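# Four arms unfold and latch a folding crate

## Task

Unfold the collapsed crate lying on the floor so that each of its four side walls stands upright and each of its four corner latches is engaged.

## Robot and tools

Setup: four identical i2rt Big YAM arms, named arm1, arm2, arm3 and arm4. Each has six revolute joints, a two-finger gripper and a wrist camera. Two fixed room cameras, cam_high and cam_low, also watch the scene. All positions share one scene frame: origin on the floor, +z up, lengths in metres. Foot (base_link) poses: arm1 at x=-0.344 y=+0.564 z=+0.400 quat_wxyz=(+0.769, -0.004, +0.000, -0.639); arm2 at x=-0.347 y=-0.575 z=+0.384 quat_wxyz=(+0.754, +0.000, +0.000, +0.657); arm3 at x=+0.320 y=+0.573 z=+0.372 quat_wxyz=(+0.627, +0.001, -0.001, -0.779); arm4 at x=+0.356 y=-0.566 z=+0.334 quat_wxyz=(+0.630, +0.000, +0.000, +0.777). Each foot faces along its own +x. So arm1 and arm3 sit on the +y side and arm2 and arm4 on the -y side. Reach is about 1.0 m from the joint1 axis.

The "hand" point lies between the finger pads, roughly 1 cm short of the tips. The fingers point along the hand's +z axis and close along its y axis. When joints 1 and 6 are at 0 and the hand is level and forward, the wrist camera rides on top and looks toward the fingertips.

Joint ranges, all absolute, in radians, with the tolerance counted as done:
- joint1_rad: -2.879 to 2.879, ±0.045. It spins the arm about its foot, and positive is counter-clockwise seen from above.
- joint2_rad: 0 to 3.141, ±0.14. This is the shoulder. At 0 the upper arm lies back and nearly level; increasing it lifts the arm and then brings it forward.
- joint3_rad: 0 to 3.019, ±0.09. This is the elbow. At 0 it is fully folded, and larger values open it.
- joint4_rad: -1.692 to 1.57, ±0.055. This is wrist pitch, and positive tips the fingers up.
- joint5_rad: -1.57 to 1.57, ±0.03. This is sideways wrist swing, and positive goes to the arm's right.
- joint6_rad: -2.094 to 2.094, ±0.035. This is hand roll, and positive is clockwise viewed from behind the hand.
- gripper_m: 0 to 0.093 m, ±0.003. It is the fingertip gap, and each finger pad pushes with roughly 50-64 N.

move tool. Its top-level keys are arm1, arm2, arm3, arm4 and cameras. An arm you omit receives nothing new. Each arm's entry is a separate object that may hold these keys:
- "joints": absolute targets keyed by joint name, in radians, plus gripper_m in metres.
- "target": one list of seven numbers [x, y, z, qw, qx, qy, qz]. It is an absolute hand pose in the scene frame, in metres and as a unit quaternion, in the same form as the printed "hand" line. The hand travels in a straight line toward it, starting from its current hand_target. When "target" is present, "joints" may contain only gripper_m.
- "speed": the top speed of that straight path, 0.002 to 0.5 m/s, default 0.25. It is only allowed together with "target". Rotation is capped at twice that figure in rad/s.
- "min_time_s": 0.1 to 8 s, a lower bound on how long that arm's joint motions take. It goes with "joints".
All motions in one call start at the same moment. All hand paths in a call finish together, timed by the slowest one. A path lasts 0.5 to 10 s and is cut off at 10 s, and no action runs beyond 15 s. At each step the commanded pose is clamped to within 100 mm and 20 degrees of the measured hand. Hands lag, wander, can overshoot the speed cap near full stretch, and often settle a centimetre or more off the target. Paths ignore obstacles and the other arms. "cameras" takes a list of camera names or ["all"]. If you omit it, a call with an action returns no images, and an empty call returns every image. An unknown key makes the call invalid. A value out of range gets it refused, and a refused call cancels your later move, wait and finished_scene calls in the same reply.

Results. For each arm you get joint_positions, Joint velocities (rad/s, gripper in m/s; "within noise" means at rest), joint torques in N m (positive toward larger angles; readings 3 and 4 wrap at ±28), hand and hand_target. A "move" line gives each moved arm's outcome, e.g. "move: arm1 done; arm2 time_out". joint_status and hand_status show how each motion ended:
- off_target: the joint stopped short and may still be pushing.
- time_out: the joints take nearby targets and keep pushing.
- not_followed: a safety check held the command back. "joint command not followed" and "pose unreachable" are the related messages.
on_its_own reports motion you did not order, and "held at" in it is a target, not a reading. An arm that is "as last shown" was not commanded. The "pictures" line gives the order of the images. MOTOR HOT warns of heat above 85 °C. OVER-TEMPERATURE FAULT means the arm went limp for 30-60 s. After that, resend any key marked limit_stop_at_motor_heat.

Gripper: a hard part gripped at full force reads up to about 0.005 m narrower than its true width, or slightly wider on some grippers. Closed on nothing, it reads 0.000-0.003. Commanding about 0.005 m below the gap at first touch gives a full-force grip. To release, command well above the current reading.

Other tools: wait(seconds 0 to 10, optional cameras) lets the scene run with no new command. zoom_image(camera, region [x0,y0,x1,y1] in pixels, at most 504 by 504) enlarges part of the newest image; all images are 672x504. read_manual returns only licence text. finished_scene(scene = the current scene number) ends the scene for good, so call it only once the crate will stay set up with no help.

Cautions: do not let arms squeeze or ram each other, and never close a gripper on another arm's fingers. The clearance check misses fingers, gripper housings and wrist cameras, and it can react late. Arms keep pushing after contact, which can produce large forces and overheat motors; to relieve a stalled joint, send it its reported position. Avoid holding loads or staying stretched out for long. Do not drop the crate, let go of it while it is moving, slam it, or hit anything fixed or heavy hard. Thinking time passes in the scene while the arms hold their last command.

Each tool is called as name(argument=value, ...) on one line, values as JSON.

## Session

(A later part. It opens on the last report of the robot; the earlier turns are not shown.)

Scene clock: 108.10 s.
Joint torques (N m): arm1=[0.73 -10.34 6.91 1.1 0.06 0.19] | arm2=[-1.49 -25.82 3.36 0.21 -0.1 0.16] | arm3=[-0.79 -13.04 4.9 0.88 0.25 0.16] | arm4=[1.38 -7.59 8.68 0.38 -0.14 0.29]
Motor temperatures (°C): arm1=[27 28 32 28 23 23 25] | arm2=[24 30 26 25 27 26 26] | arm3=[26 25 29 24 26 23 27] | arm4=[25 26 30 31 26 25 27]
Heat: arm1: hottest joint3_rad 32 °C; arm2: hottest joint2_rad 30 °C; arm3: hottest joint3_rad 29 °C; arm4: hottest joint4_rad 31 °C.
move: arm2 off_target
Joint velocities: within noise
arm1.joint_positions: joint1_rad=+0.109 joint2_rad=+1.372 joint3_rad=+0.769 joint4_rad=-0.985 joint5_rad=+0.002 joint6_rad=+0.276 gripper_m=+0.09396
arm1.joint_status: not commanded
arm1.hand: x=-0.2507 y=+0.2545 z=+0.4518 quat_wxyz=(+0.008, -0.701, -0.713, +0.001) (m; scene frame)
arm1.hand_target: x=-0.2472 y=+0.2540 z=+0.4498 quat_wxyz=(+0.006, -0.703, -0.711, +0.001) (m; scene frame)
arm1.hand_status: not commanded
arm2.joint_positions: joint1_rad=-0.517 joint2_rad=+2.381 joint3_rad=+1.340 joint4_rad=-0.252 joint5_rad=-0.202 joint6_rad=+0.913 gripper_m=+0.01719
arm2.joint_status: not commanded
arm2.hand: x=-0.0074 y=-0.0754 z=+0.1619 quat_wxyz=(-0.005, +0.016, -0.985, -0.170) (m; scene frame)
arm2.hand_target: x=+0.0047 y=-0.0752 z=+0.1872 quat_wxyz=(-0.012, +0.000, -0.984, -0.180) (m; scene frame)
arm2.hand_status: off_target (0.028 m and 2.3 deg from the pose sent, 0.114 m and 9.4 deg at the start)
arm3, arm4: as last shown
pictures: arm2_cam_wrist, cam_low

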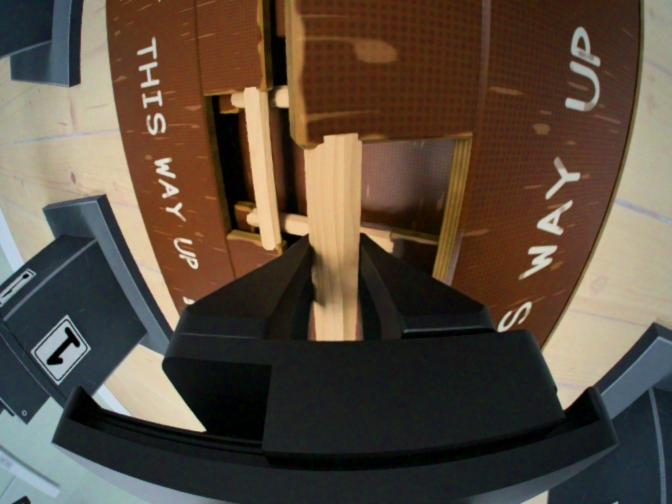

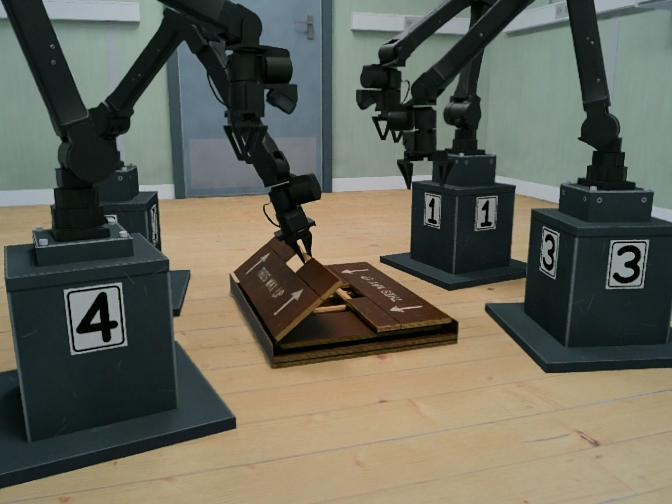

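move(arm2={"target": [0.004, -0.143, 0.242, 0.012, 0, 0.957, 0.290], "speed": 0.1})

move(arm2={"target": [0.004, -0.190, 0.255, 0.012, 0, 0.938, 0.347], "speed": 0.08}, cameras=["arm2_cam_wrist", "cam_low", "cam_high"])

Scene clock: 121.90 s.
Joint torques (N m): arm1=[0.38 -9.82 6.76 1.13 0.09 0.22] | arm2=[-1.49 -23.24 2.65 0.53 -0.13 0.09] | arm3=[-0.44 -12.86 4.83 0.83 0.22 0.16] | arm4=[1.38 -7.59 8.69 0.38 -0.13 0.29]
Motor temperatures (°C): arm1=[27 29 32 28 23 23 24] | arm2=[24 30 26 25 27 26 26] | arm3=[26 25 28 24 26 23 27] | arm4=[25 26 30 31 26 25 27]
Heat: arm1: hottest joint3_rad 32 °C; arm2: hottest joint2_rad 30 °C; arm3: hottest joint3_rad 28 °C; arm4: hottest joint4_rad 31 °C.
move: arm2 off_target
Joint velocities: within noise
arm1: as last shown
arm2.joint_positions: joint1_rad=-0.646 joint2_rad=+2.197 joint3_rad=+1.041 joint4_rad=+0.013 joint5_rad=-0.394 joint6_rad=+0.847 gripper_m=+0.01699
arm2.joint_status: not commanded
arm2.hand: x=-0.0059 y=-0.1382 z=+0.2187 quat_wxyz=(-0.003, +0.013, -0.959, -0.283) (m; scene frame)
arm2.hand_target: x=+0.0036 y=-0.1414 z=+0.2415 quat_wxyz=(-0.012, +0.001, -0.957, -0.291) (m; scene frame)
arm2.hand_status: off_target (0.026 m and 2.0 deg from the pose sent, 0.105 m and 14.3 deg at the start)
arm3.joint_positions: joint1_rad=-0.574 joint2_rad=+1.789 joint3_rad=+1.061 joint4_rad=-0.843 joint5_rad=-0.011 joint6_rad=+0.776 gripper_m=+0.09397
arm3.joint_status: not commanded
arm3.hand: x=-0.0015 y=+0.2520 z=+0.3538 quat_wxyz=(-0.003, -1.000, -0.003, -0.006) (m; scene frame)
arm3.hand_target: x=-0.0004 y=+0.2547 z=+0.3455 quat_wxyz=(+0.001, -1.000, +0.003, -0.008) (m; scene frame)
arm3.hand_status: not commanded
arm4.joint_positions: joint1_rad=+0.111 joint2_rad=+1.283 joint3_rad=+0.895 joint4_rad=-1.184 joint5_rad=+0.004 joint6_rad=+0.306 gripper_m=+0.09396
arm4.joint_status: not commanded
arm4.hand: x=+0.2527 y=-0.2499 z=+0.4550 quat_wxyz=(-0.001, +0.711, -0.703, +0.001) (m; scene frame)
arm4.hand_target: x=+0.2541 y=-0.2502 z=+0.4495 quat_wxyz=(+0.001, +0.703, -0.711, +0.004) (m; scene frame)
arm4.hand_status: not commanded
pictures: none

Scene clock: 123.27 s.
Joint torques (N m): arm1=[0.85 -10.05 6.72 1.11 0.12 0.21] | arm2=[-1.79 -21.42 1.91 0.55 -0.14 0.02] | arm3=[-0.67 -13.16 4.78 0.9 0.23 0.17] | arm4=[1.38 -7.53 8.68 0.38 -0.14 0.29]
Motor temperatures (°C): arm1=[27 29 32 28 23 23 24] | arm2=[24 30 26 25 27 26 26] | arm3=[26 25 28 24 26 23 27] | arm4=[25 26 30 30 26 25 27]
Heat: arm1: hottest joint3_rad 32 °C; arm2: hottest joint2_rad 30 °C; arm3: hottest joint3_rad 28 °C; arm4: hottest joint3_rad 30 °C.
move: arm2 off_target
Joint velocities: within noise
arm1, arm3, arm4: as last shown
arm2.joint_positions: joint1_rad=-0.749 joint2_rad=+2.145 joint3_rad=+0.906 joint4_rad=+0.151 joint5_rad=-0.522 joint6_rad=+0.795 gripper_m=+0.01701
arm2.joint_status: not commanded
arm2.hand: x=-0.0040 y=-0.1832 z=+0.2357 quat_wxyz=(-0.002, +0.010, -0.940, -0.341) (m; scene frame)
arm2.hand_target: x=+0.0034 y=-0.1904 z=+0.2534 quat_wxyz=(-0.010, -0.001, -0.938, -0.345) (m; scene frame)
arm2.hand_status: off_target (0.022 m and 1.8 deg from the pose sent, 0.064 m and 8.0 deg at the start)
pictures: arm2_cam_wrist, cam_high, cam_low

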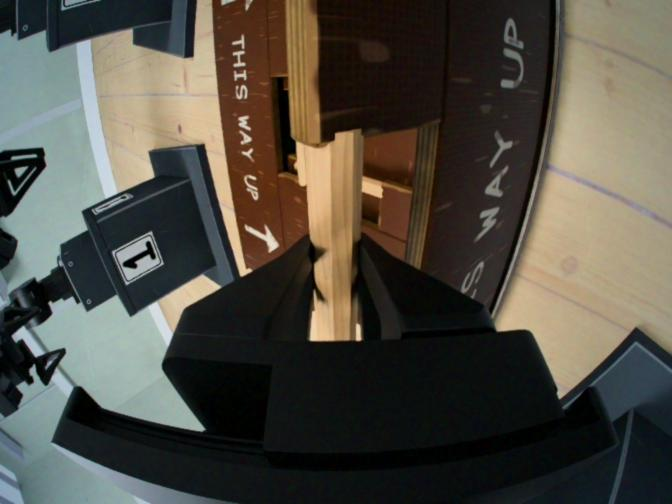

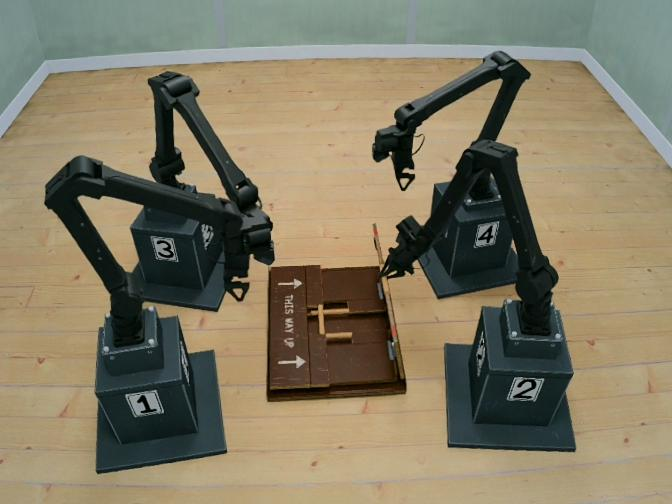

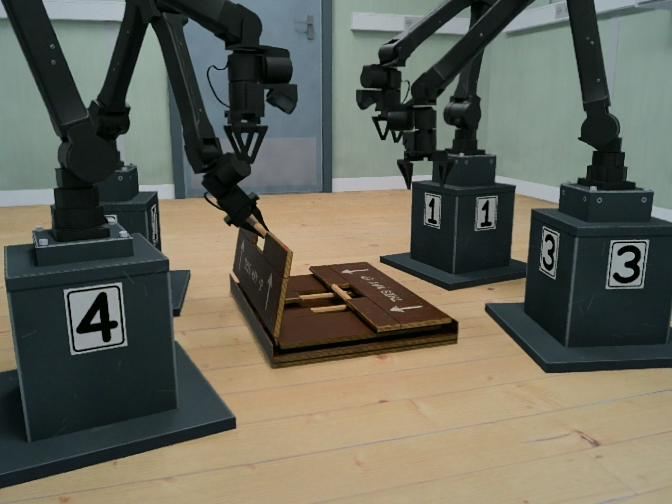

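zoom_image(camera="cam_high", region=[255, 210, 425, 410])

zoom_image(camera="cam_low", region=[210, 200, 470, 380])

Scaled by 2.520 from the camera's 672x504 image, which has a finer 960x720 frame.

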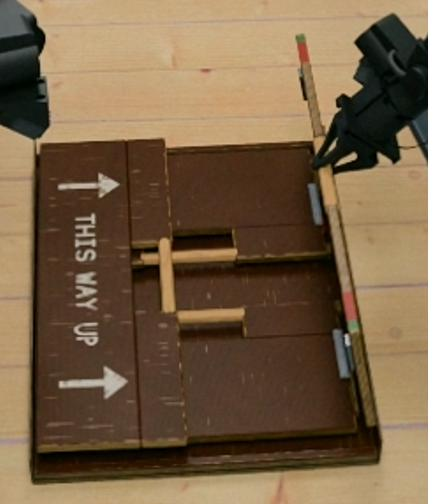

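Scaled by 1.938 from the camera's 672x504 image, which has a finer 960x720 frame.

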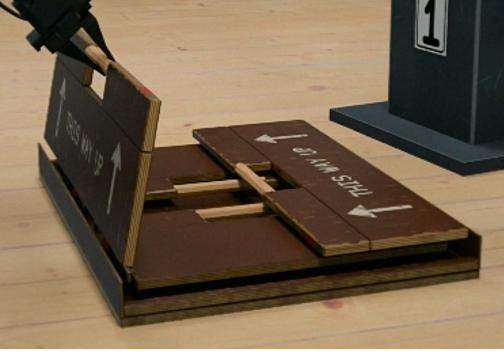

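move(arm2={"target": [0.004, -0.220, 0.255, 0.012, 0, 0.92, 0.392], "speed": 0.06}, arm3={"target": [-0.011, 0.025, 0.14, 0, 1, 0, 0], "speed": 0.3, "joints": {"gripper_m": 0.05}}, cameras=["arm3_cam_wrist", "arm2_cam_wrist", "cam_high", "cam_low"])

Scene clock: 130.87 s.
Joint torques (N m): arm1=[0.32 -10.29 6.57 1.09 0.06 0.22] | arm2=[-2.02 -19.78 1.58 0.96 -0.27 -0.05] | arm3=[0.03 -18.67 7.64 -0.08 0.28 0.16] | arm4=[1.38 -7.59 8.69 0.36 -0.13 0.29]
Motor temperatures (°C): arm1=[27 29 32 28 23 23 24] | arm2=[24 30 25 25 27 26 26] | arm3=[26 25 29 24 26 23 27] | arm4=[25 26 30 30 26 25 26]
Heat: arm1: hottest joint3_rad 32 °C; arm2: hottest joint2_rad 30 °C; arm3: hottest joint3_rad 29 °C; arm4: hottest joint3_rad 30 °C.
move: arm2 off_target; arm3 off_target
Joint velocities: within noise
arm1, arm4: as last shown
arm2.joint_positions: joint1_rad=-0.824 joint2_rad=+2.145 joint3_rad=+0.831 joint4_rad=+0.268 joint5_rad=-0.622 joint6_rad=+0.765 gripper_m=+0.01702
arm2.joint_status: not commanded
arm2.hand: x=-0.0036 y=-0.2118 z=+0.2400 quat_wxyz=(-0.003, +0.009, -0.923, -0.385) (m; scene frame)
arm2.hand_target: x=+0.0040 y=-0.2201 z=+0.2534 quat_wxyz=(-0.013, -0.002, -0.921, -0.389) (m; scene frame)
arm2.hand_status: off_target (0.019 m and 1.6 deg from the pose sent, 0.042 m and 6.5 deg at the start)
arm3.joint_positions: joint1_rad=-0.334 joint2_rad=+2.504 joint3_rad=+1.704 joint4_rad=-0.764 joint5_rad=+0.003 joint6_rad=+1.012 gripper_m=+0.05012
arm3.joint_status: all done
arm3.hand: x=-0.0112 y=+0.0334 z=+0.1497 quat_wxyz=(-0.002, -1.000, -0.004, +0.002) (m; scene frame)
arm3.hand_target: x=-0.0115 y=+0.0285 z=+0.1386 quat_wxyz=(+0.002, -1.000, -0.002, +0.001) (m; scene frame)
arm3.hand_status: off_target (0.013 m and 0.6 deg from the pose sent, 0.312 m and 0.8 deg at the start)
pictures: arm2_cam_wrist, arm3_cam_wrist, cam_high, cam_low

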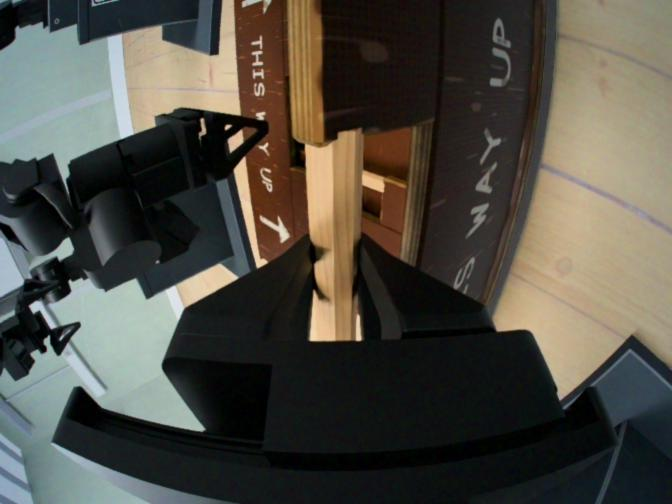

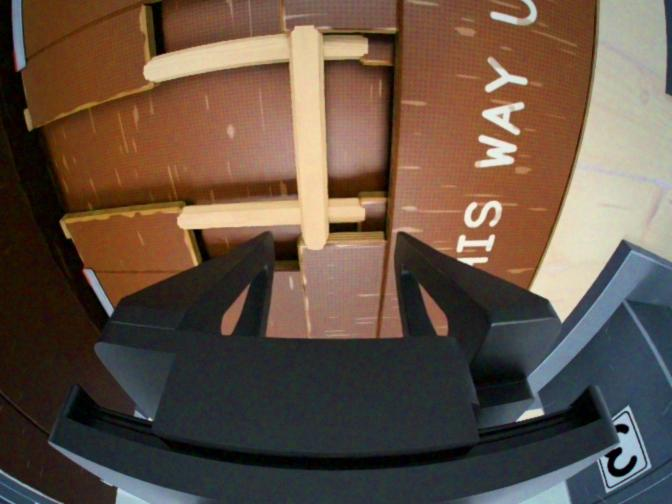

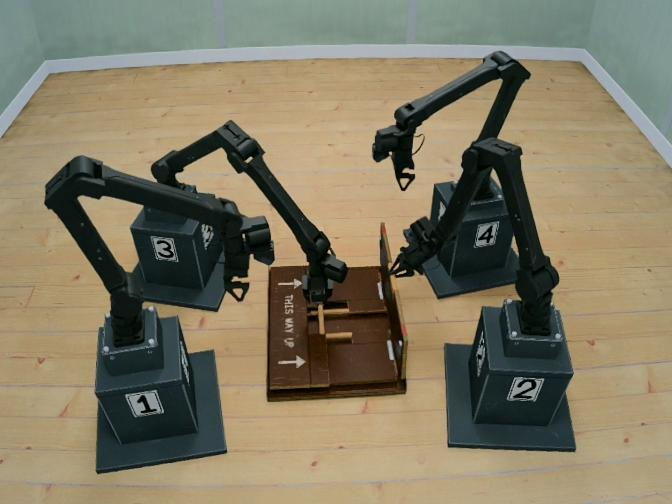

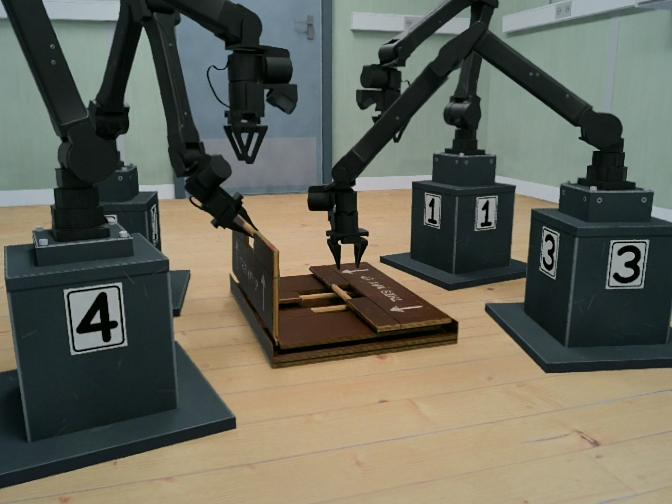

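move(arm3={"target": [-0.011, 0.014, 0.05, 0, 1, 0, 0], "speed": 0.12}, cameras=["arm3_cam_wrist", "cam_low"])

zoom_image(camera="arm3_cam_wrist", region=[200, 100, 470, 340])

Scene clock: 135.93 s.
Joint torques (N m): arm1=[0.62 -9.82 6.71 1.14 0.07 0.21] | arm2=[-2.08 -19.72 1.58 0.95 -0.27 -0.05] | arm3=[0.32 -19.14 7.19 0.54 0.17 0.18] | arm4=[1.38 -7.59 8.69 0.38 -0.14 0.29]
Motor temperatures (°C): arm1=[27 29 32 28 23 23 24] | arm2=[24 30 25 25 27 26 26] | arm3=[26 26 29 24 26 23 27] | arm4=[25 26 30 30 26 25 26]
Heat: arm1: hottest joint3_rad 32 °C; arm2: hottest joint2_rad 30 °C; arm3: hottest joint3_rad 29 °C; arm4: hottest joint3_rad 30 °C.
move: arm3 off_target
Joint velocities: within noise
arm1, arm2, arm4: as last shown
arm3.joint_positions: joint1_rad=-0.331 joint2_rad=+2.707 joint3_rad=+1.855 joint4_rad=-0.722 joint5_rad=+0.003 joint6_rad=+1.026 gripper_m=+0.05012
arm3.joint_status: not commanded
arm3.hand: x=-0.0150 y=+0.0231 z=+0.0637 quat_wxyz=(+0.002, -1.000, +0.001, -0.001) (m; scene frame)
arm3.hand_target: x=-0.0108 y=+0.0148 z=+0.0507 quat_wxyz=(-0.001, -1.000, +0.000, +0.001) (m; scene frame)
arm3.hand_status: off_target (0.017 m and 0.3 deg from the pose sent, 0.102 m and 0.6 deg at the start)
pictures: arm3_cam_wrist, cam_low

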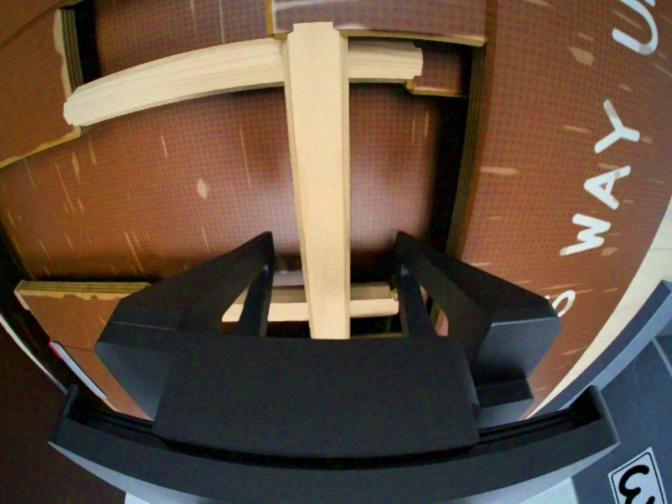

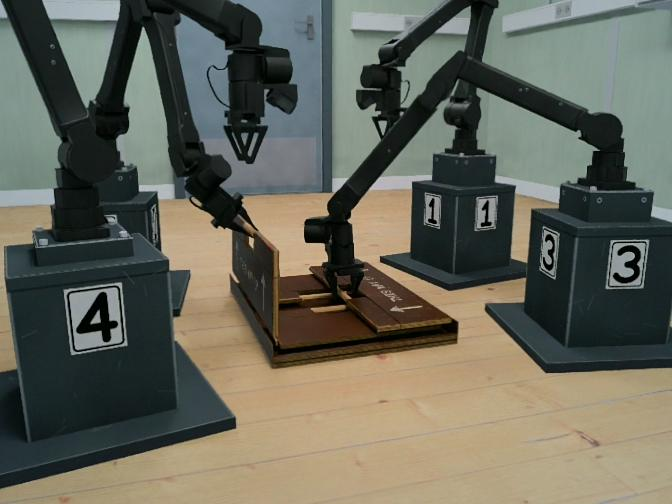

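Scaled by 1.867 from the camera's 672x504 image, which has a finer 960x720 frame.

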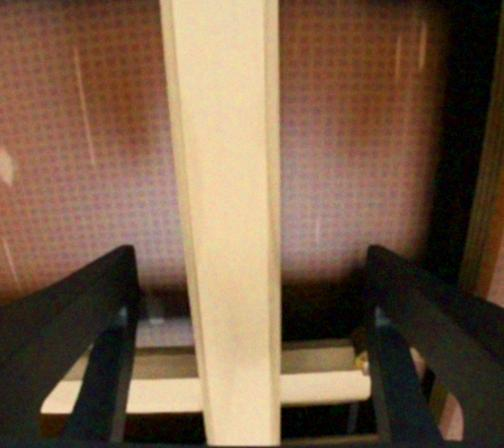

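move(arm3={"target": [-0.007, 0.010, 0.031, 0, 1, 0, 0], "speed": 0.1})

move(arm3={"joints": {"gripper_m": 0.012}}, cameras=["arm3_cam_wrist", "cam_low"])

Scene clock: 138.27 s.
Joint torques (N m): arm1=[0.85 -9.7 6.84 0.96 0.08 0.2] | arm2=[-2.08 -19.78 1.58 0.95 -0.26 -0.05] | arm3=[0.38 -19.02 7.32 0.65 0.19 0.2] | arm4=[1.32 -7.53 8.69 0.39 -0.13 0.29]
Motor temperatures (°C): arm1=[27 29 32 28 23 23 24] | arm2=[24 30 25 25 27 26 26] | arm3=[26 26 29 24 26 23 27] | arm4=[25 26 30 30 26 25 26]
Heat: arm1: hottest joint3_rad 32 °C; arm2: hottest joint2_rad 30 °C; arm3: hottest joint3_rad 29 °C; arm4: hottest joint3_rad 30 °C.
move: arm3 off_target
Joint velocities: within noise
arm1, arm2, arm4: as last shown
arm3.joint_positions: joint1_rad=-0.317 joint2_rad=+2.753 joint3_rad=+1.895 joint4_rad=-0.721 joint5_rad=+0.003 joint6_rad=+1.033 gripper_m=+0.05012
arm3.joint_status: not commanded
arm3.hand: x=-0.0079 y=+0.0175 z=+0.0450 quat_wxyz=(+0.004, -1.000, -0.002, -0.002) (m; scene frame)
arm3.hand_target: x=-0.0034 y=+0.0096 z=+0.0312 quat_wxyz=(+0.000, -1.000, -0.003, +0.000) (m; scene frame)
arm3.hand_status: off_target (0.016 m and 0.6 deg from the pose sent, 0.036 m and 0.3 deg at the start)
pictures: none

Scene clock: 138.97 s.
Joint torques (N m): arm1=[1.38 -10.4 6.83 0.92 0.1 0.19] | arm2=[-2.14 -19.78 1.58 0.95 -0.26 -0.05] | arm3=[0.67 -19.6 7.02 0.85 0.17 0.38] | arm4=[1.38 -7.59 8.68 0.38 -0.14 0.29]
Motor temperatures (°C): arm1=[27 29 32 28 23 23 24] | arm2=[24 30 25 25 27 26 26] | arm3=[26 26 29 24 26 23 27] | arm4=[25 26 30 30 26 25 26]
Heat: arm1: hottest joint3_rad 32 °C; arm2: hottest joint2_rad 30 °C; arm3: hottest joint3_rad 29 °C; arm4: hottest joint3_rad 30 °C.
move: arm3 off_target
Joint velocities: within noise
arm1, arm2, arm4: as last shown
arm3.joint_positions: joint1_rad=-0.320 joint2_rad=+2.753 joint3_rad=+1.895 joint4_rad=-0.725 joint5_rad=+0.009 joint6_rad=+1.010 gripper_m=+0.01588
arm3.joint_status: gripper_m off_target (ended at +0.01590, target +0.01200)
arm3.hand: x=-0.0099 y=+0.0200 z=+0.0450 quat_wxyz=(+0.007, -1.000, -0.012, +0.000) (m; scene frame)
arm3.hand_target: x=-0.0061 y=+0.0107 z=+0.0319 quat_wxyz=(+0.002, -1.000, -0.002, +0.002) (m; scene frame)
arm3.hand_status: not commanded
pictures: arm3_cam_wrist, cam_low

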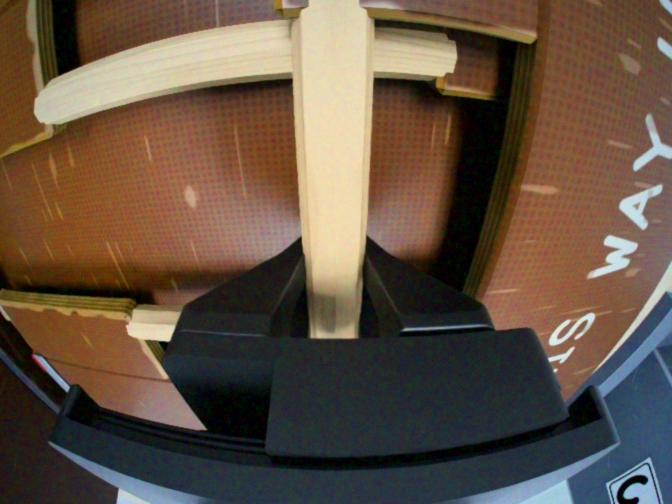

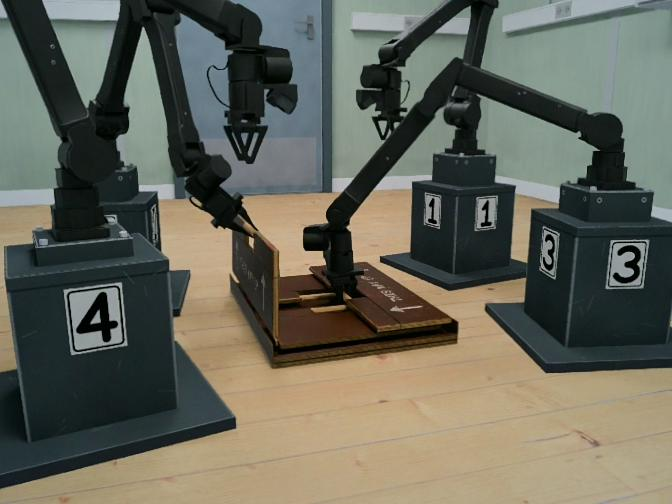

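move(arm3={"target": [-0.006, 0.029, 0.128, 0.105, 0.9945, 0, 0], "speed": 0.1})

move(arm3={"target": [-0.006, 0.057, 0.172, 0.165, 0.986, 0, 0], "speed": 0.1}, cameras=["arm3_cam_wrist", "cam_low"])

Scene clock: 145.13 s.
Joint torques (N m): arm1=[1.14 -10.7 6.71 1.16 0.09 0.2] | arm2=[-2.14 -19.78 1.58 0.94 -0.27 -0.05] | arm3=[-0.56 -23.24 2.55 -0.29 -0.35 0.32] | arm4=[1.38 -7.59 8.69 0.36 -0.13 0.29]
Motor temperatures (°C): arm1=[27 29 32 28 23 23 24] | arm2=[24 30 25 25 27 26 26] | arm3=[26 27 29 24 26 23 27] | arm4=[25 26 30 30 26 25 26]
Heat: arm1: hottest joint3_rad 32 °C; arm2: hottest joint2_rad 30 °C; arm3: hottest joint3_rad 29 °C; arm4: hottest joint3_rad 30 °C.
move: arm3 off_target
Joint velocities: within noise
arm1, arm2, arm4: as last shown
arm3.joint_positions: joint1_rad=-0.353 joint2_rad=+2.533 joint3_rad=+1.581 joint4_rad=-0.423 joint5_rad=-0.093 joint6_rad=+0.984 gripper_m=+0.01571
arm3.joint_status: not commanded
arm3.hand: x=-0.0104 y=+0.0249 z=+0.1079 quat_wxyz=(-0.107, -0.994, -0.013, +0.013) (m; scene frame)
arm3.hand_target: x=-0.0092 y=+0.0273 z=+0.1268 quat_wxyz=(-0.108, -0.994, +0.002, +0.004) (m; scene frame)
arm3.hand_status: off_target (0.021 m and 2.1 deg from the pose sent, 0.084 m and 13.0 deg at the start)
pictures: none

Scene clock: 146.37 s.
Joint torques (N m): arm1=[1.08 -10.05 6.78 1.1 0.08 0.21] | arm2=[-2.14 -19.78 1.58 0.95 -0.27 -0.05] | arm3=[-0.85 -21.66 2.13 0.21 -0.34 0.33] | arm4=[1.38 -7.59 8.68 0.38 -0.13 0.29]
Motor temperatures (°C): arm1=[27 29 32 28 23 23 24] | arm2=[24 30 25 25 27 26 26] | arm3=[26 27 29 24 26 23 27] | arm4=[25 26 30 30 26 25 26]
Heat: arm1: hottest joint3_rad 32 °C; arm2: hottest joint2_rad 30 °C; arm3: hottest joint3_rad 29 °C; arm4: hottest joint3_rad 30 °C.
move: arm3 off_target
Joint velocities: within noise
arm1.joint_positions: joint1_rad=+0.109 joint2_rad=+1.372 joint3_rad=+0.769 joint4_rad=-0.985 joint5_rad=+0.002 joint6_rad=+0.276 gripper_m=+0.09396
arm1.joint_status: not commanded
arm1.hand: x=-0.2507 y=+0.2545 z=+0.4518 quat_wxyz=(+0.008, -0.701, -0.713, +0.001) (m; scene frame)
arm1.hand_target: x=-0.2472 y=+0.2540 z=+0.4498 quat_wxyz=(+0.006, -0.703, -0.711, +0.001) (m; scene frame)
arm1.hand_status: not commanded
arm2, arm4: as last shown
arm3.joint_positions: joint1_rad=-0.397 joint2_rad=+2.372 joint3_rad=+1.378 joint4_rad=-0.288 joint5_rad=-0.175 joint6_rad=+0.949 gripper_m=+0.01508
arm3.joint_status: not commanded
arm3.hand: x=-0.0108 y=+0.0497 z=+0.1603 quat_wxyz=(-0.167, -0.986, -0.017, +0.011) (m; scene frame)
arm3.hand_target: x=-0.0061 y=+0.0562 z=+0.1722 quat_wxyz=(-0.165, -0.986, +0.000, +0.000) (m; scene frame)
arm3.hand_status: off_target (0.015 m and 2.3 deg from the pose sent, 0.072 m and 7.0 deg at the start)
pictures: arm3_cam_wrist, cam_low

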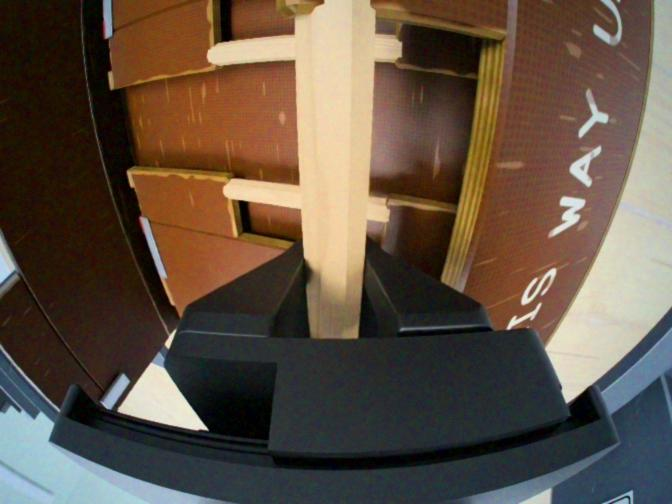

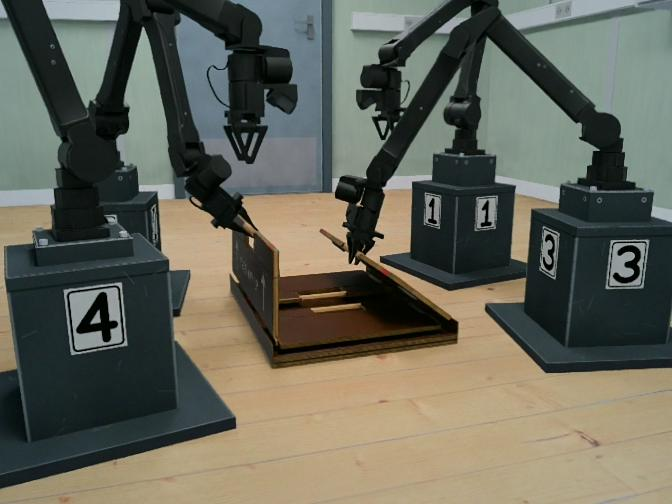

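move(arm3={"target": [-0.006, 0.130, 0.233, 0.276, 0.961, 0, 0], "speed": 0.12})

move(arm3={"target": [-0.006, 0.175, 0.247, 0.334, 0.943, 0, 0], "speed": 0.1}, cameras=["arm3_cam_wrist", "cam_low", "cam_high"])

Scene clock: 149.50 s.
Joint torques (N m): arm1=[0.38 -10.17 6.71 1.06 0.1 0.21] | arm2=[-2.08 -19.78 1.58 0.94 -0.26 -0.04] | arm3=[-0.62 -19.6 1.1 0.03 -0.39 0.31] | arm4=[1.38 -7.53 8.68 0.38 -0.14 0.29]
Motor temperatures (°C): arm1=[27 29 32 28 23 23 24] | arm2=[24 30 25 25 27 26 26] | arm3=[26 27 29 24 26 23 27] | arm4=[25 26 30 30 26 25 26]
Heat: arm1: hottest joint3_rad 32 °C; arm2: hottest joint2_rad 30 °C; arm3: hottest joint3_rad 29 °C; arm4: hottest joint3_rad 30 °C.
move: arm3 off_target
Joint velocities: within noise
arm1, arm2: as last shown
arm3.joint_positions: joint1_rad=-0.524 joint2_rad=+2.165 joint3_rad=+1.049 joint4_rad=+0.000 joint5_rad=-0.357 joint6_rad=+0.880 gripper_m=+0.01509
arm3.joint_status: not commanded
arm3.hand: x=-0.0134 y=+0.1179 z=+0.2205 quat_wxyz=(-0.281, -0.960, -0.016, +0.013) (m; scene frame)
arm3.hand_target: x=-0.0058 y=+0.1287 z=+0.2326 quat_wxyz=(-0.277, -0.961, +0.001, +0.000) (m; scene frame)
arm3.hand_status: off_target (0.019 m and 2.5 deg from the pose sent, 0.108 m and 13.0 deg at the start)
arm4.joint_positions: joint1_rad=+0.111 joint2_rad=+1.283 joint3_rad=+0.895 joint4_rad=-1.184 joint5_rad=+0.004 joint6_rad=+0.306 gripper_m=+0.09396
arm4.joint_status: not commanded
arm4.hand: x=+0.2527 y=-0.2499 z=+0.4550 quat_wxyz=(-0.001, +0.711, -0.703, +0.001) (m; scene frame)
arm4.hand_target: x=+0.2541 y=-0.2502 z=+0.4495 quat_wxyz=(+0.001, +0.703, -0.711, +0.004) (m; scene frame)
arm4.hand_status: not commanded
pictures: none

Scene clock: 150.73 s.
Joint torques (N m): arm1=[0.73 -10.23 6.71 1.11 0.15 0.17] | arm2=[-2.08 -19.78 1.58 0.95 -0.27 -0.05] | arm3=[-1.03 -18.37 0.38 0.27 -0.72 0.3] | arm4=[1.32 -7.59 8.69 0.38 -0.13 0.29]
Motor temperatures (°C): arm1=[27 29 32 28 23 23 24] | arm2=[24 30 25 25 27 26 26] | arm3=[26 27 29 24 26 23 27] | arm4=[25 26 30 30 26 25 26]
Heat: arm1: hottest joint3_rad 32 °C; arm2: hottest joint2_rad 30 °C; arm3: hottest joint3_rad 29 °C; arm4: hottest joint3_rad 30 °C.
move: arm3 off_target
Joint velocities: within noise
arm1, arm2, arm4: as last shown
arm3.joint_positions: joint1_rad=-0.621 joint2_rad=+2.110 joint3_rad=+0.904 joint4_rad=+0.148 joint5_rad=-0.471 joint6_rad=+0.826 gripper_m=+0.01512
arm3.joint_status: not commanded
arm3.hand: x=-0.0152 y=+0.1646 z=+0.2347 quat_wxyz=(-0.334, -0.942, -0.015, +0.015) (m; scene frame)
arm3.hand_target: x=-0.0057 y=+0.1745 z=+0.2458 quat_wxyz=(-0.334, -0.943, +0.000, +0.000) (m; scene frame)
arm3.hand_status: off_target (0.019 m and 2.5 deg from the pose sent, 0.063 m and 6.8 deg at the start)
pictures: arm3_cam_wrist, cam_high, cam_low

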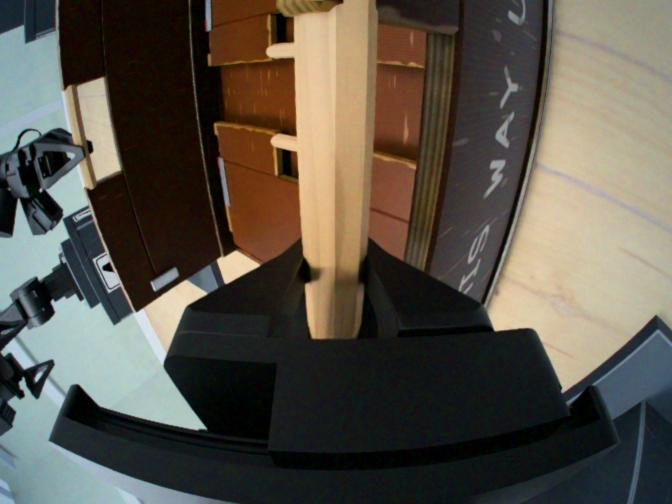

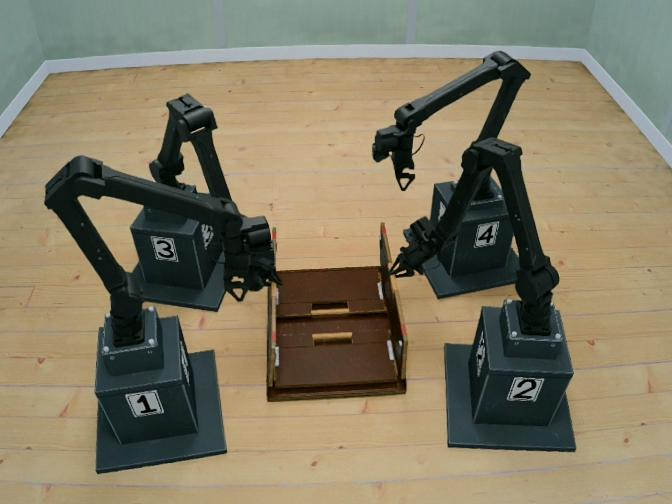

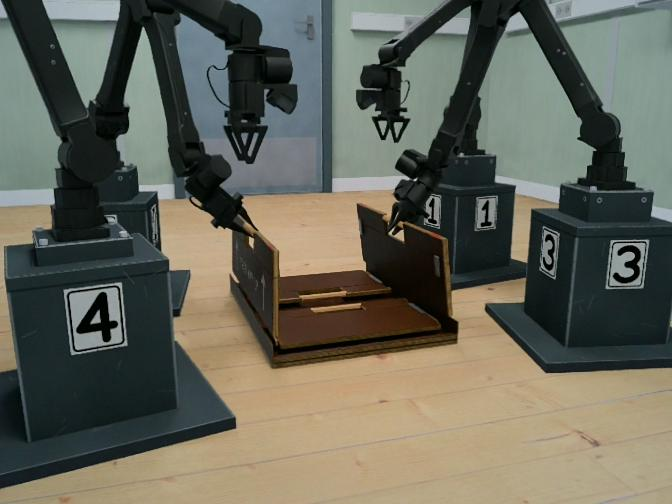

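move(arm3={"target": [-0.006, 0.199, 0.247, 0.385, 0.923, 0, 0], "speed": 0.08}, arm1={"target": [-0.08, 0.0, 0.25, 0, 0.7071, 0.7071, 0], "speed": 0.2}, arm4={"target": [0.16, -0.1, 0.32, 0, 0.7071, -0.7071, 0], "speed": 0.2}, cameras=["all"])

zoom_image(camera="cam_high", region=[255, 210, 425, 410])

zoom_image(camera="cam_low", region=[210, 180, 480, 380])

Scene clock: 160.03 s.
Joint torques (N m): arm1=[0.79 -23.36 9.17 0.16 0.05 0.19] | arm2=[-2.08 -19.72 1.58 0.95 -0.27 -0.05] | arm3=[-1.79 -17.08 -0.28 1.01 -1.39 0.26] | arm4=[2.37 -14.51 11.25 0.2 -0.1 0.29]
Motor temperatures (°C): arm1=[27 29 32 28 23 23 24] | arm2=[24 30 25 25 27 26 26] | arm3=[26 27 29 24 26 23 28] | arm4=[25 26 30 30 26 25 26]
Heat: arm1: hottest joint3_rad 32 °C; arm2: hottest joint2_rad 30 °C; arm3: hottest joint3_rad 29 °C; arm4: hottest joint3_rad 30 °C.
move: arm1 off_target; arm3 off_target; arm4 off_target
Joint velocities: within noise
arm1.joint_positions: joint1_rad=+0.247 joint2_rad=+2.338 joint3_rad=+1.577 joint4_rad=-0.831 joint5_rad=-0.004 joint6_rad=+0.427 gripper_m=+0.09396
arm1.joint_status: not commanded
arm1.hand: x=-0.0915 y=+0.0145 z=+0.2462 quat_wxyz=(+0.010, -0.705, -0.709, -0.002) (m; scene frame)
arm1.hand_target: x=-0.0799 y=+0.0027 z=+0.2488 quat_wxyz=(+0.000, -0.707, -0.707, +0.001) (m; scene frame)
arm1.hand_status: off_target (0.019 m and 1.2 deg from the pose sent, 0.367 m and 1.4 deg at the start)
arm2.joint_positions: joint1_rad=-0.824 joint2_rad=+2.145 joint3_rad=+0.831 joint4_rad=+0.268 joint5_rad=-0.622 joint6_rad=+0.765 gripper_m=+0.01702
arm2.joint_status: not commanded
arm2.hand: x=-0.0036 y=-0.2118 z=+0.2400 quat_wxyz=(-0.003, +0.009, -0.923, -0.385) (m; scene frame)
arm2.hand_target: x=+0.0040 y=-0.2201 z=+0.2534 quat_wxyz=(-0.013, -0.002, -0.921, -0.389) (m; scene frame)
arm2.hand_status: not commanded
arm3.joint_positions: joint1_rad=-0.684 joint2_rad=+2.110 joint3_rad=+0.832 joint4_rad=+0.273 joint5_rad=-0.561 joint6_rad=+0.805 gripper_m=+0.01514
arm3.joint_status: not commanded
arm3.hand: x=-0.0163 y=+0.1881 z=+0.2386 quat_wxyz=(-0.377, -0.926, -0.015, +0.018) (m; scene frame)
arm3.hand_target: x=-0.0047 y=+0.1988 z=+0.2457 quat_wxyz=(-0.383, -0.924, +0.001, -0.003) (m; scene frame)
arm3.hand_status: off_target (0.017 m and 2.9 deg from the pose sent, 0.038 m and 6.7 deg at the start)
arm4.joint_positions: joint1_rad=+0.191 joint2_rad=+1.864 joint3_rad=+1.176 joint4_rad=-0.911 joint5_rad=+0.002 joint6_rad=+0.378 gripper_m=+0.09396
arm4.joint_status: not commanded
arm4.hand: x=+0.1688 y=-0.1196 z=+0.3173 quat_wxyz=(+0.005, +0.714, -0.700, +0.014) (m; scene frame)
arm4.hand_target: x=+0.1577 y=-0.1040 z=+0.3188 quat_wxyz=(+0.000, +0.711, -0.704, +0.001) (m; scene frame)
arm4.hand_status: off_target (0.022 m and 2.0 deg from the pose sent, 0.222 m and 0.7 deg at the start)
pictures: arm1_cam_wrist, arm2_cam_wrist, arm3_cam_wrist, arm4_cam_wrist, cam_high, cam_low

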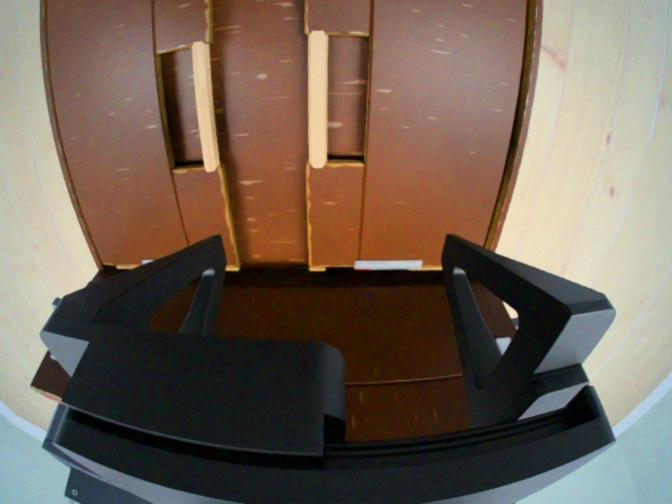

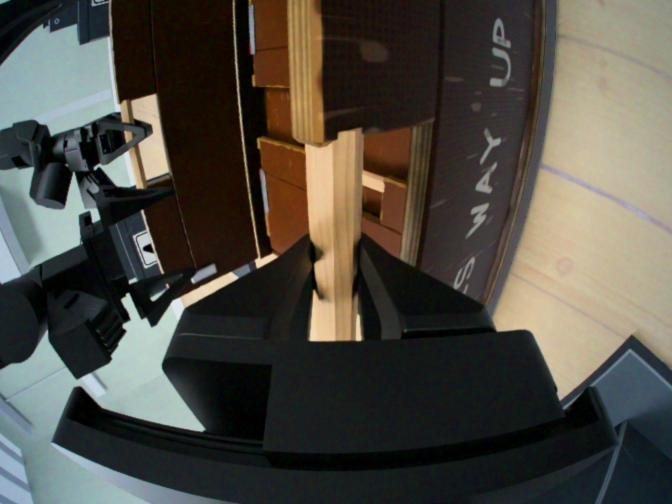

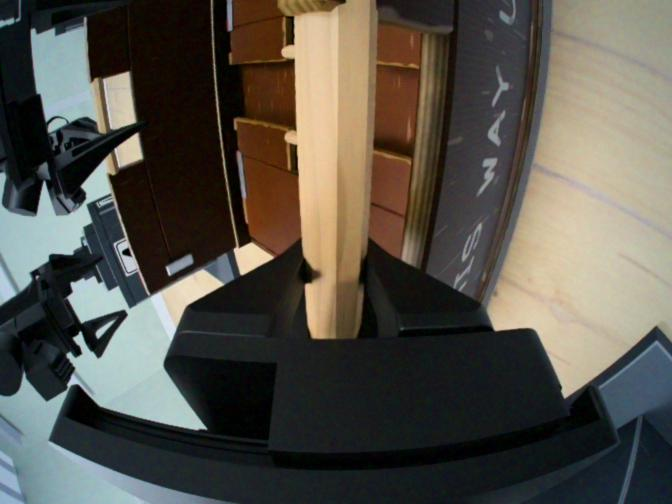

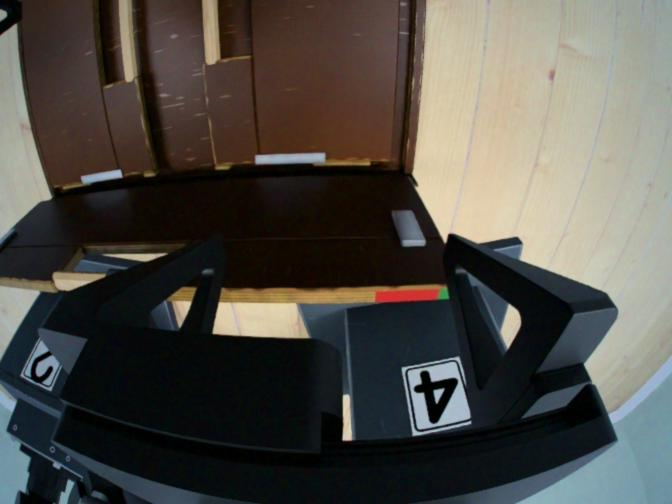

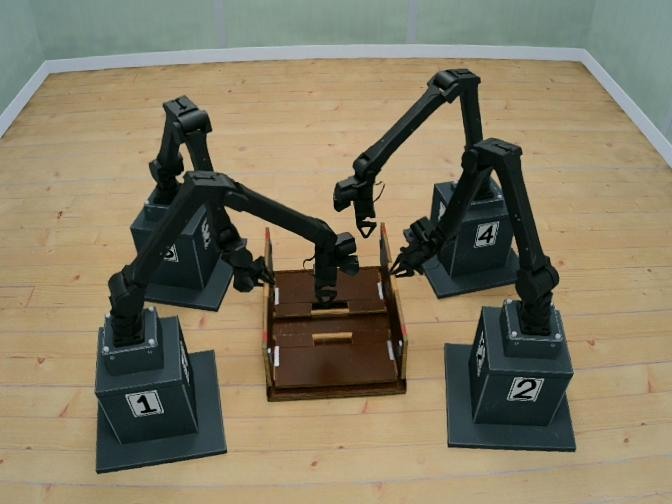

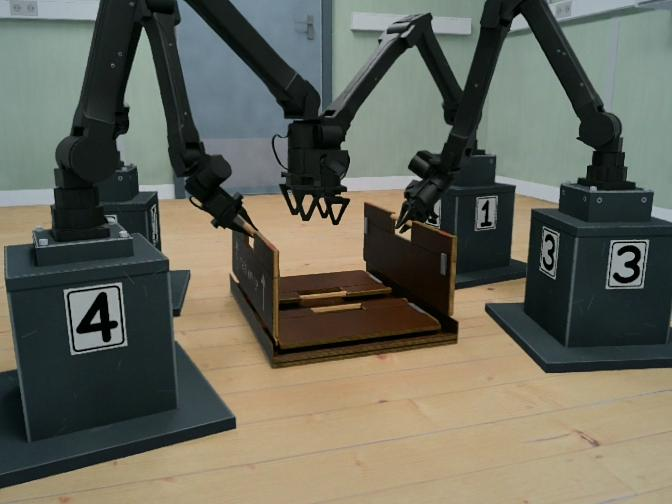

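Scaled by 2.520 from the camera's 672x504 image, which has a finer 960x720 frame.

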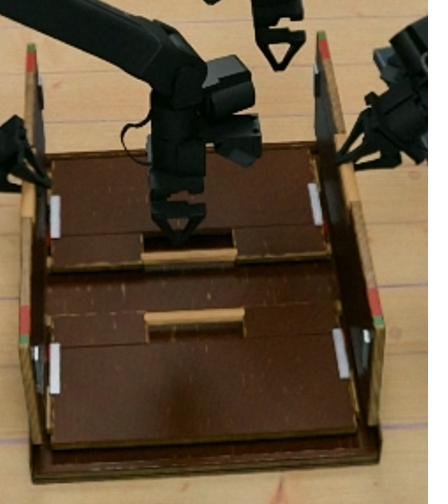

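Scaled by 1.867 from the camera's 672x504 image, which has a finer 960x720 frame.

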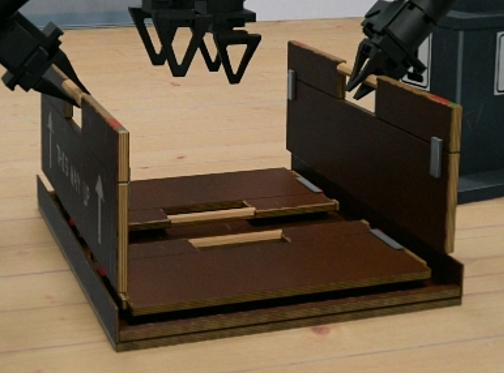

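move(arm1={"target": [-0.06, -0.026, 0.115, -0.008, 0.7071, 0.7071, 0.008], "speed": 0.2, "joints": {"gripper_m": 0.05}}, cameras=["arm1_cam_wrist", "cam_low"])

Scene clock: 168.90 s.
Joint torques (N m): arm1=[0.62 -25.88 8.59 0.23 0.12 0.19] | arm2=[-2.14 -19.78 1.59 0.96 -0.26 -0.05] | arm3=[-1.32 -16.73 -0.36 1.03 -1.39 0.26] | arm4=[2.37 -14.45 11.25 0.2 -0.1 0.3]
Motor temperatures (°C): arm1=[27 29 33 27 23 23 24] | arm2=[24 30 25 25 27 26 26] | arm3=[26 28 28 24 28 23 28] | arm4=[25 27 31 30 26 25 26]
Heat: arm1: hottest joint3_rad 33 °C; arm2: hottest joint2_rad 30 °C; arm3: hottest joint2_rad 28 °C; arm4: hottest joint3_rad 31 °C.
move: arm1 off_target
Joint velocities: within noise
arm1.joint_positions: joint1_rad=+0.254 joint2_rad=+2.676 joint3_rad=+1.850 joint4_rad=-0.789 joint5_rad=-0.016 joint6_rad=+0.433 gripper_m=+0.05006
arm1.joint_status: all done
arm1.hand: x=-0.0725 y=-0.0148 z=+0.1132 quat_wxyz=(+0.018, -0.705, -0.709, -0.011) (m; scene frame)
arm1.hand_target: x=-0.0604 y=-0.0246 z=+0.1152 quat_wxyz=(+0.008, -0.707, -0.707, -0.008) (m; scene frame)
arm1.hand_status: off_target (0.017 m and 1.2 deg from the pose sent, 0.141 m and 0.8 deg at the start)
arm2, arm3: as last shown
arm4.joint_positions: joint1_rad=+0.182 joint2_rad=+1.864 joint3_rad=+1.176 joint4_rad=-0.911 joint5_rad=+0.002 joint6_rad=+0.378 gripper_m=+0.09396
arm4.joint_status: not commanded
arm4.hand: x=+0.1729 y=-0.1179 z=+0.3173 quat_wxyz=(+0.005, +0.711, -0.703, +0.013) (m; scene frame)
arm4.hand_target: x=+0.1619 y=-0.1022 z=+0.3188 quat_wxyz=(+0.000, +0.707, -0.707, +0.001) (m; scene frame)
arm4.hand_status: not commanded
pictures: arm1_cam_wrist, cam_low

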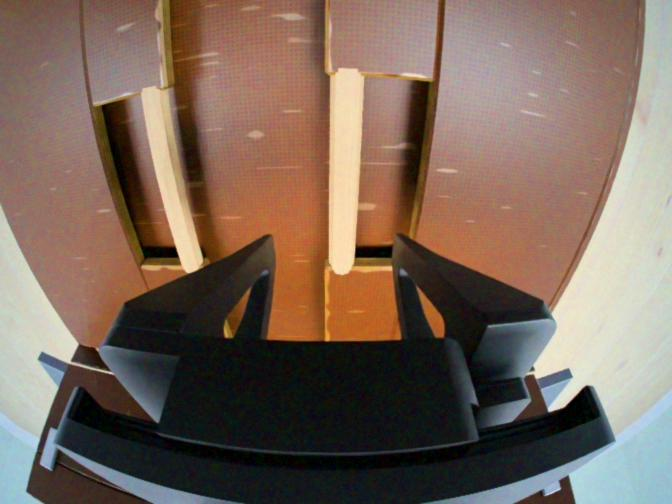

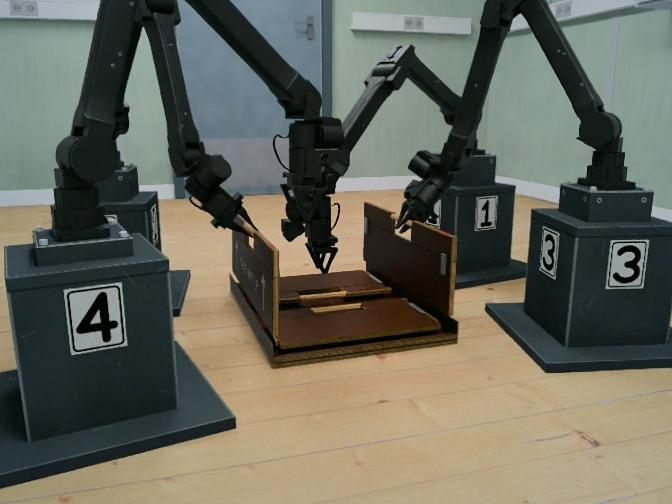

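move(arm1={"target": [-0.0645, -0.021, 0.055, 0.010, 0.7071, 0.7071, -0.003], "speed": 0.1}, cameras=["arm1_cam_wrist", "cam_low"])

zoom_image(camera="cam_low", region=[250, 230, 400, 330])

zoom_image(camera="arm1_cam_wrist", region=[200, 100, 470, 340])

Scene clock: 174.93 s.
Joint torques (N m): arm1=[0.56 -25.7 7.99 0.84 0.26 0.23] | arm2=[-2.14 -19.84 1.59 0.94 -0.27 -0.05] | arm3=[-1.44 -16.44 -0.18 0.88 -1.34 0.26] | arm4=[2.37 -14.45 11.25 0.2 -0.1 0.3]
Motor temperatures (°C): arm1=[27 29 33 27 23 23 24] | arm2=[24 30 25 25 27 26 26] | arm3=[26 28 28 24 28 23 28] | arm4=[25 27 31 30 26 25 26]
Heat: arm1: hottest joint3_rad 33 °C; arm2: hottest joint2_rad 30 °C; arm3: hottest joint2_rad 28 °C; arm4: hottest joint3_rad 31 °C.
move: arm1 off_target
Joint velocities: within noise
arm1.joint_positions: joint1_rad=+0.254 joint2_rad=+2.778 joint3_rad=+1.865 joint4_rad=-0.675 joint5_rad=-0.010 joint6_rad=+0.433 gripper_m=+0.05006
arm1.joint_status: not commanded
arm1.hand: x=-0.0779 y=-0.0067 z=+0.0530 quat_wxyz=(+0.006, -0.705, -0.709, -0.004) (m; scene frame)
arm1.hand_target: x=-0.0648 y=-0.0203 z=+0.0556 quat_wxyz=(-0.010, -0.707, -0.707, +0.003) (m; scene frame)
arm1.hand_status: off_target (0.020 m and 2.0 deg from the pose sent, 0.059 m and 3.6 deg at the start)
arm2, arm3, arm4: as last shown
pictures: arm1_cam_wrist, cam_low

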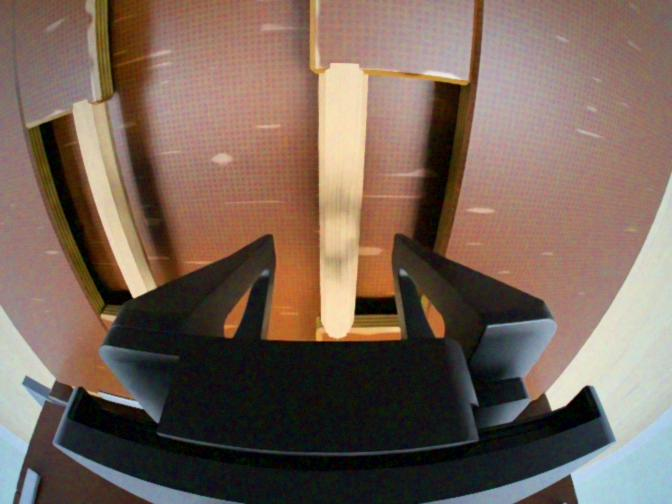

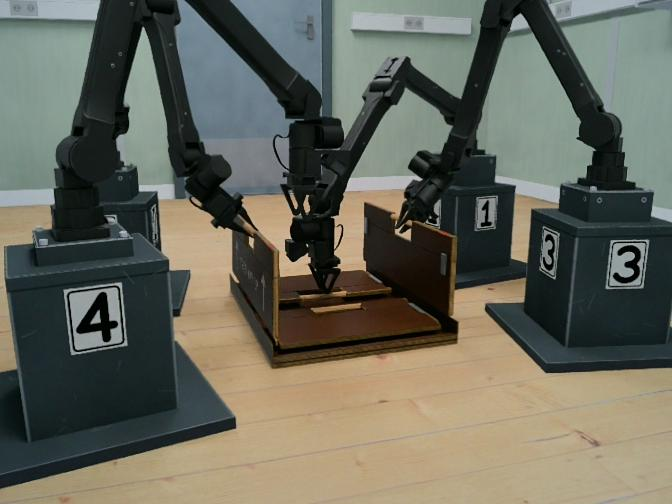

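Scaled by 3.360 from the camera's 672x504 image, which has a finer 960x720 frame.

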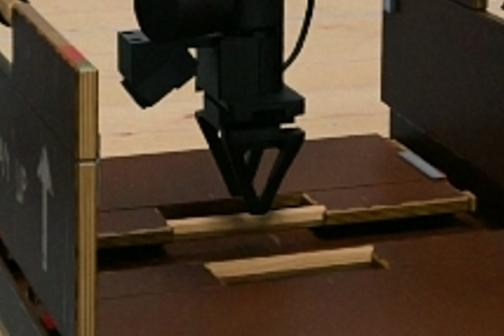

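Scaled by 1.867 from the camera's 672x504 image, which has a finer 960x720 frame.

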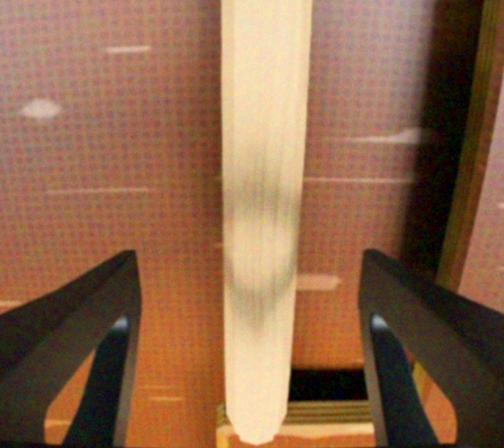

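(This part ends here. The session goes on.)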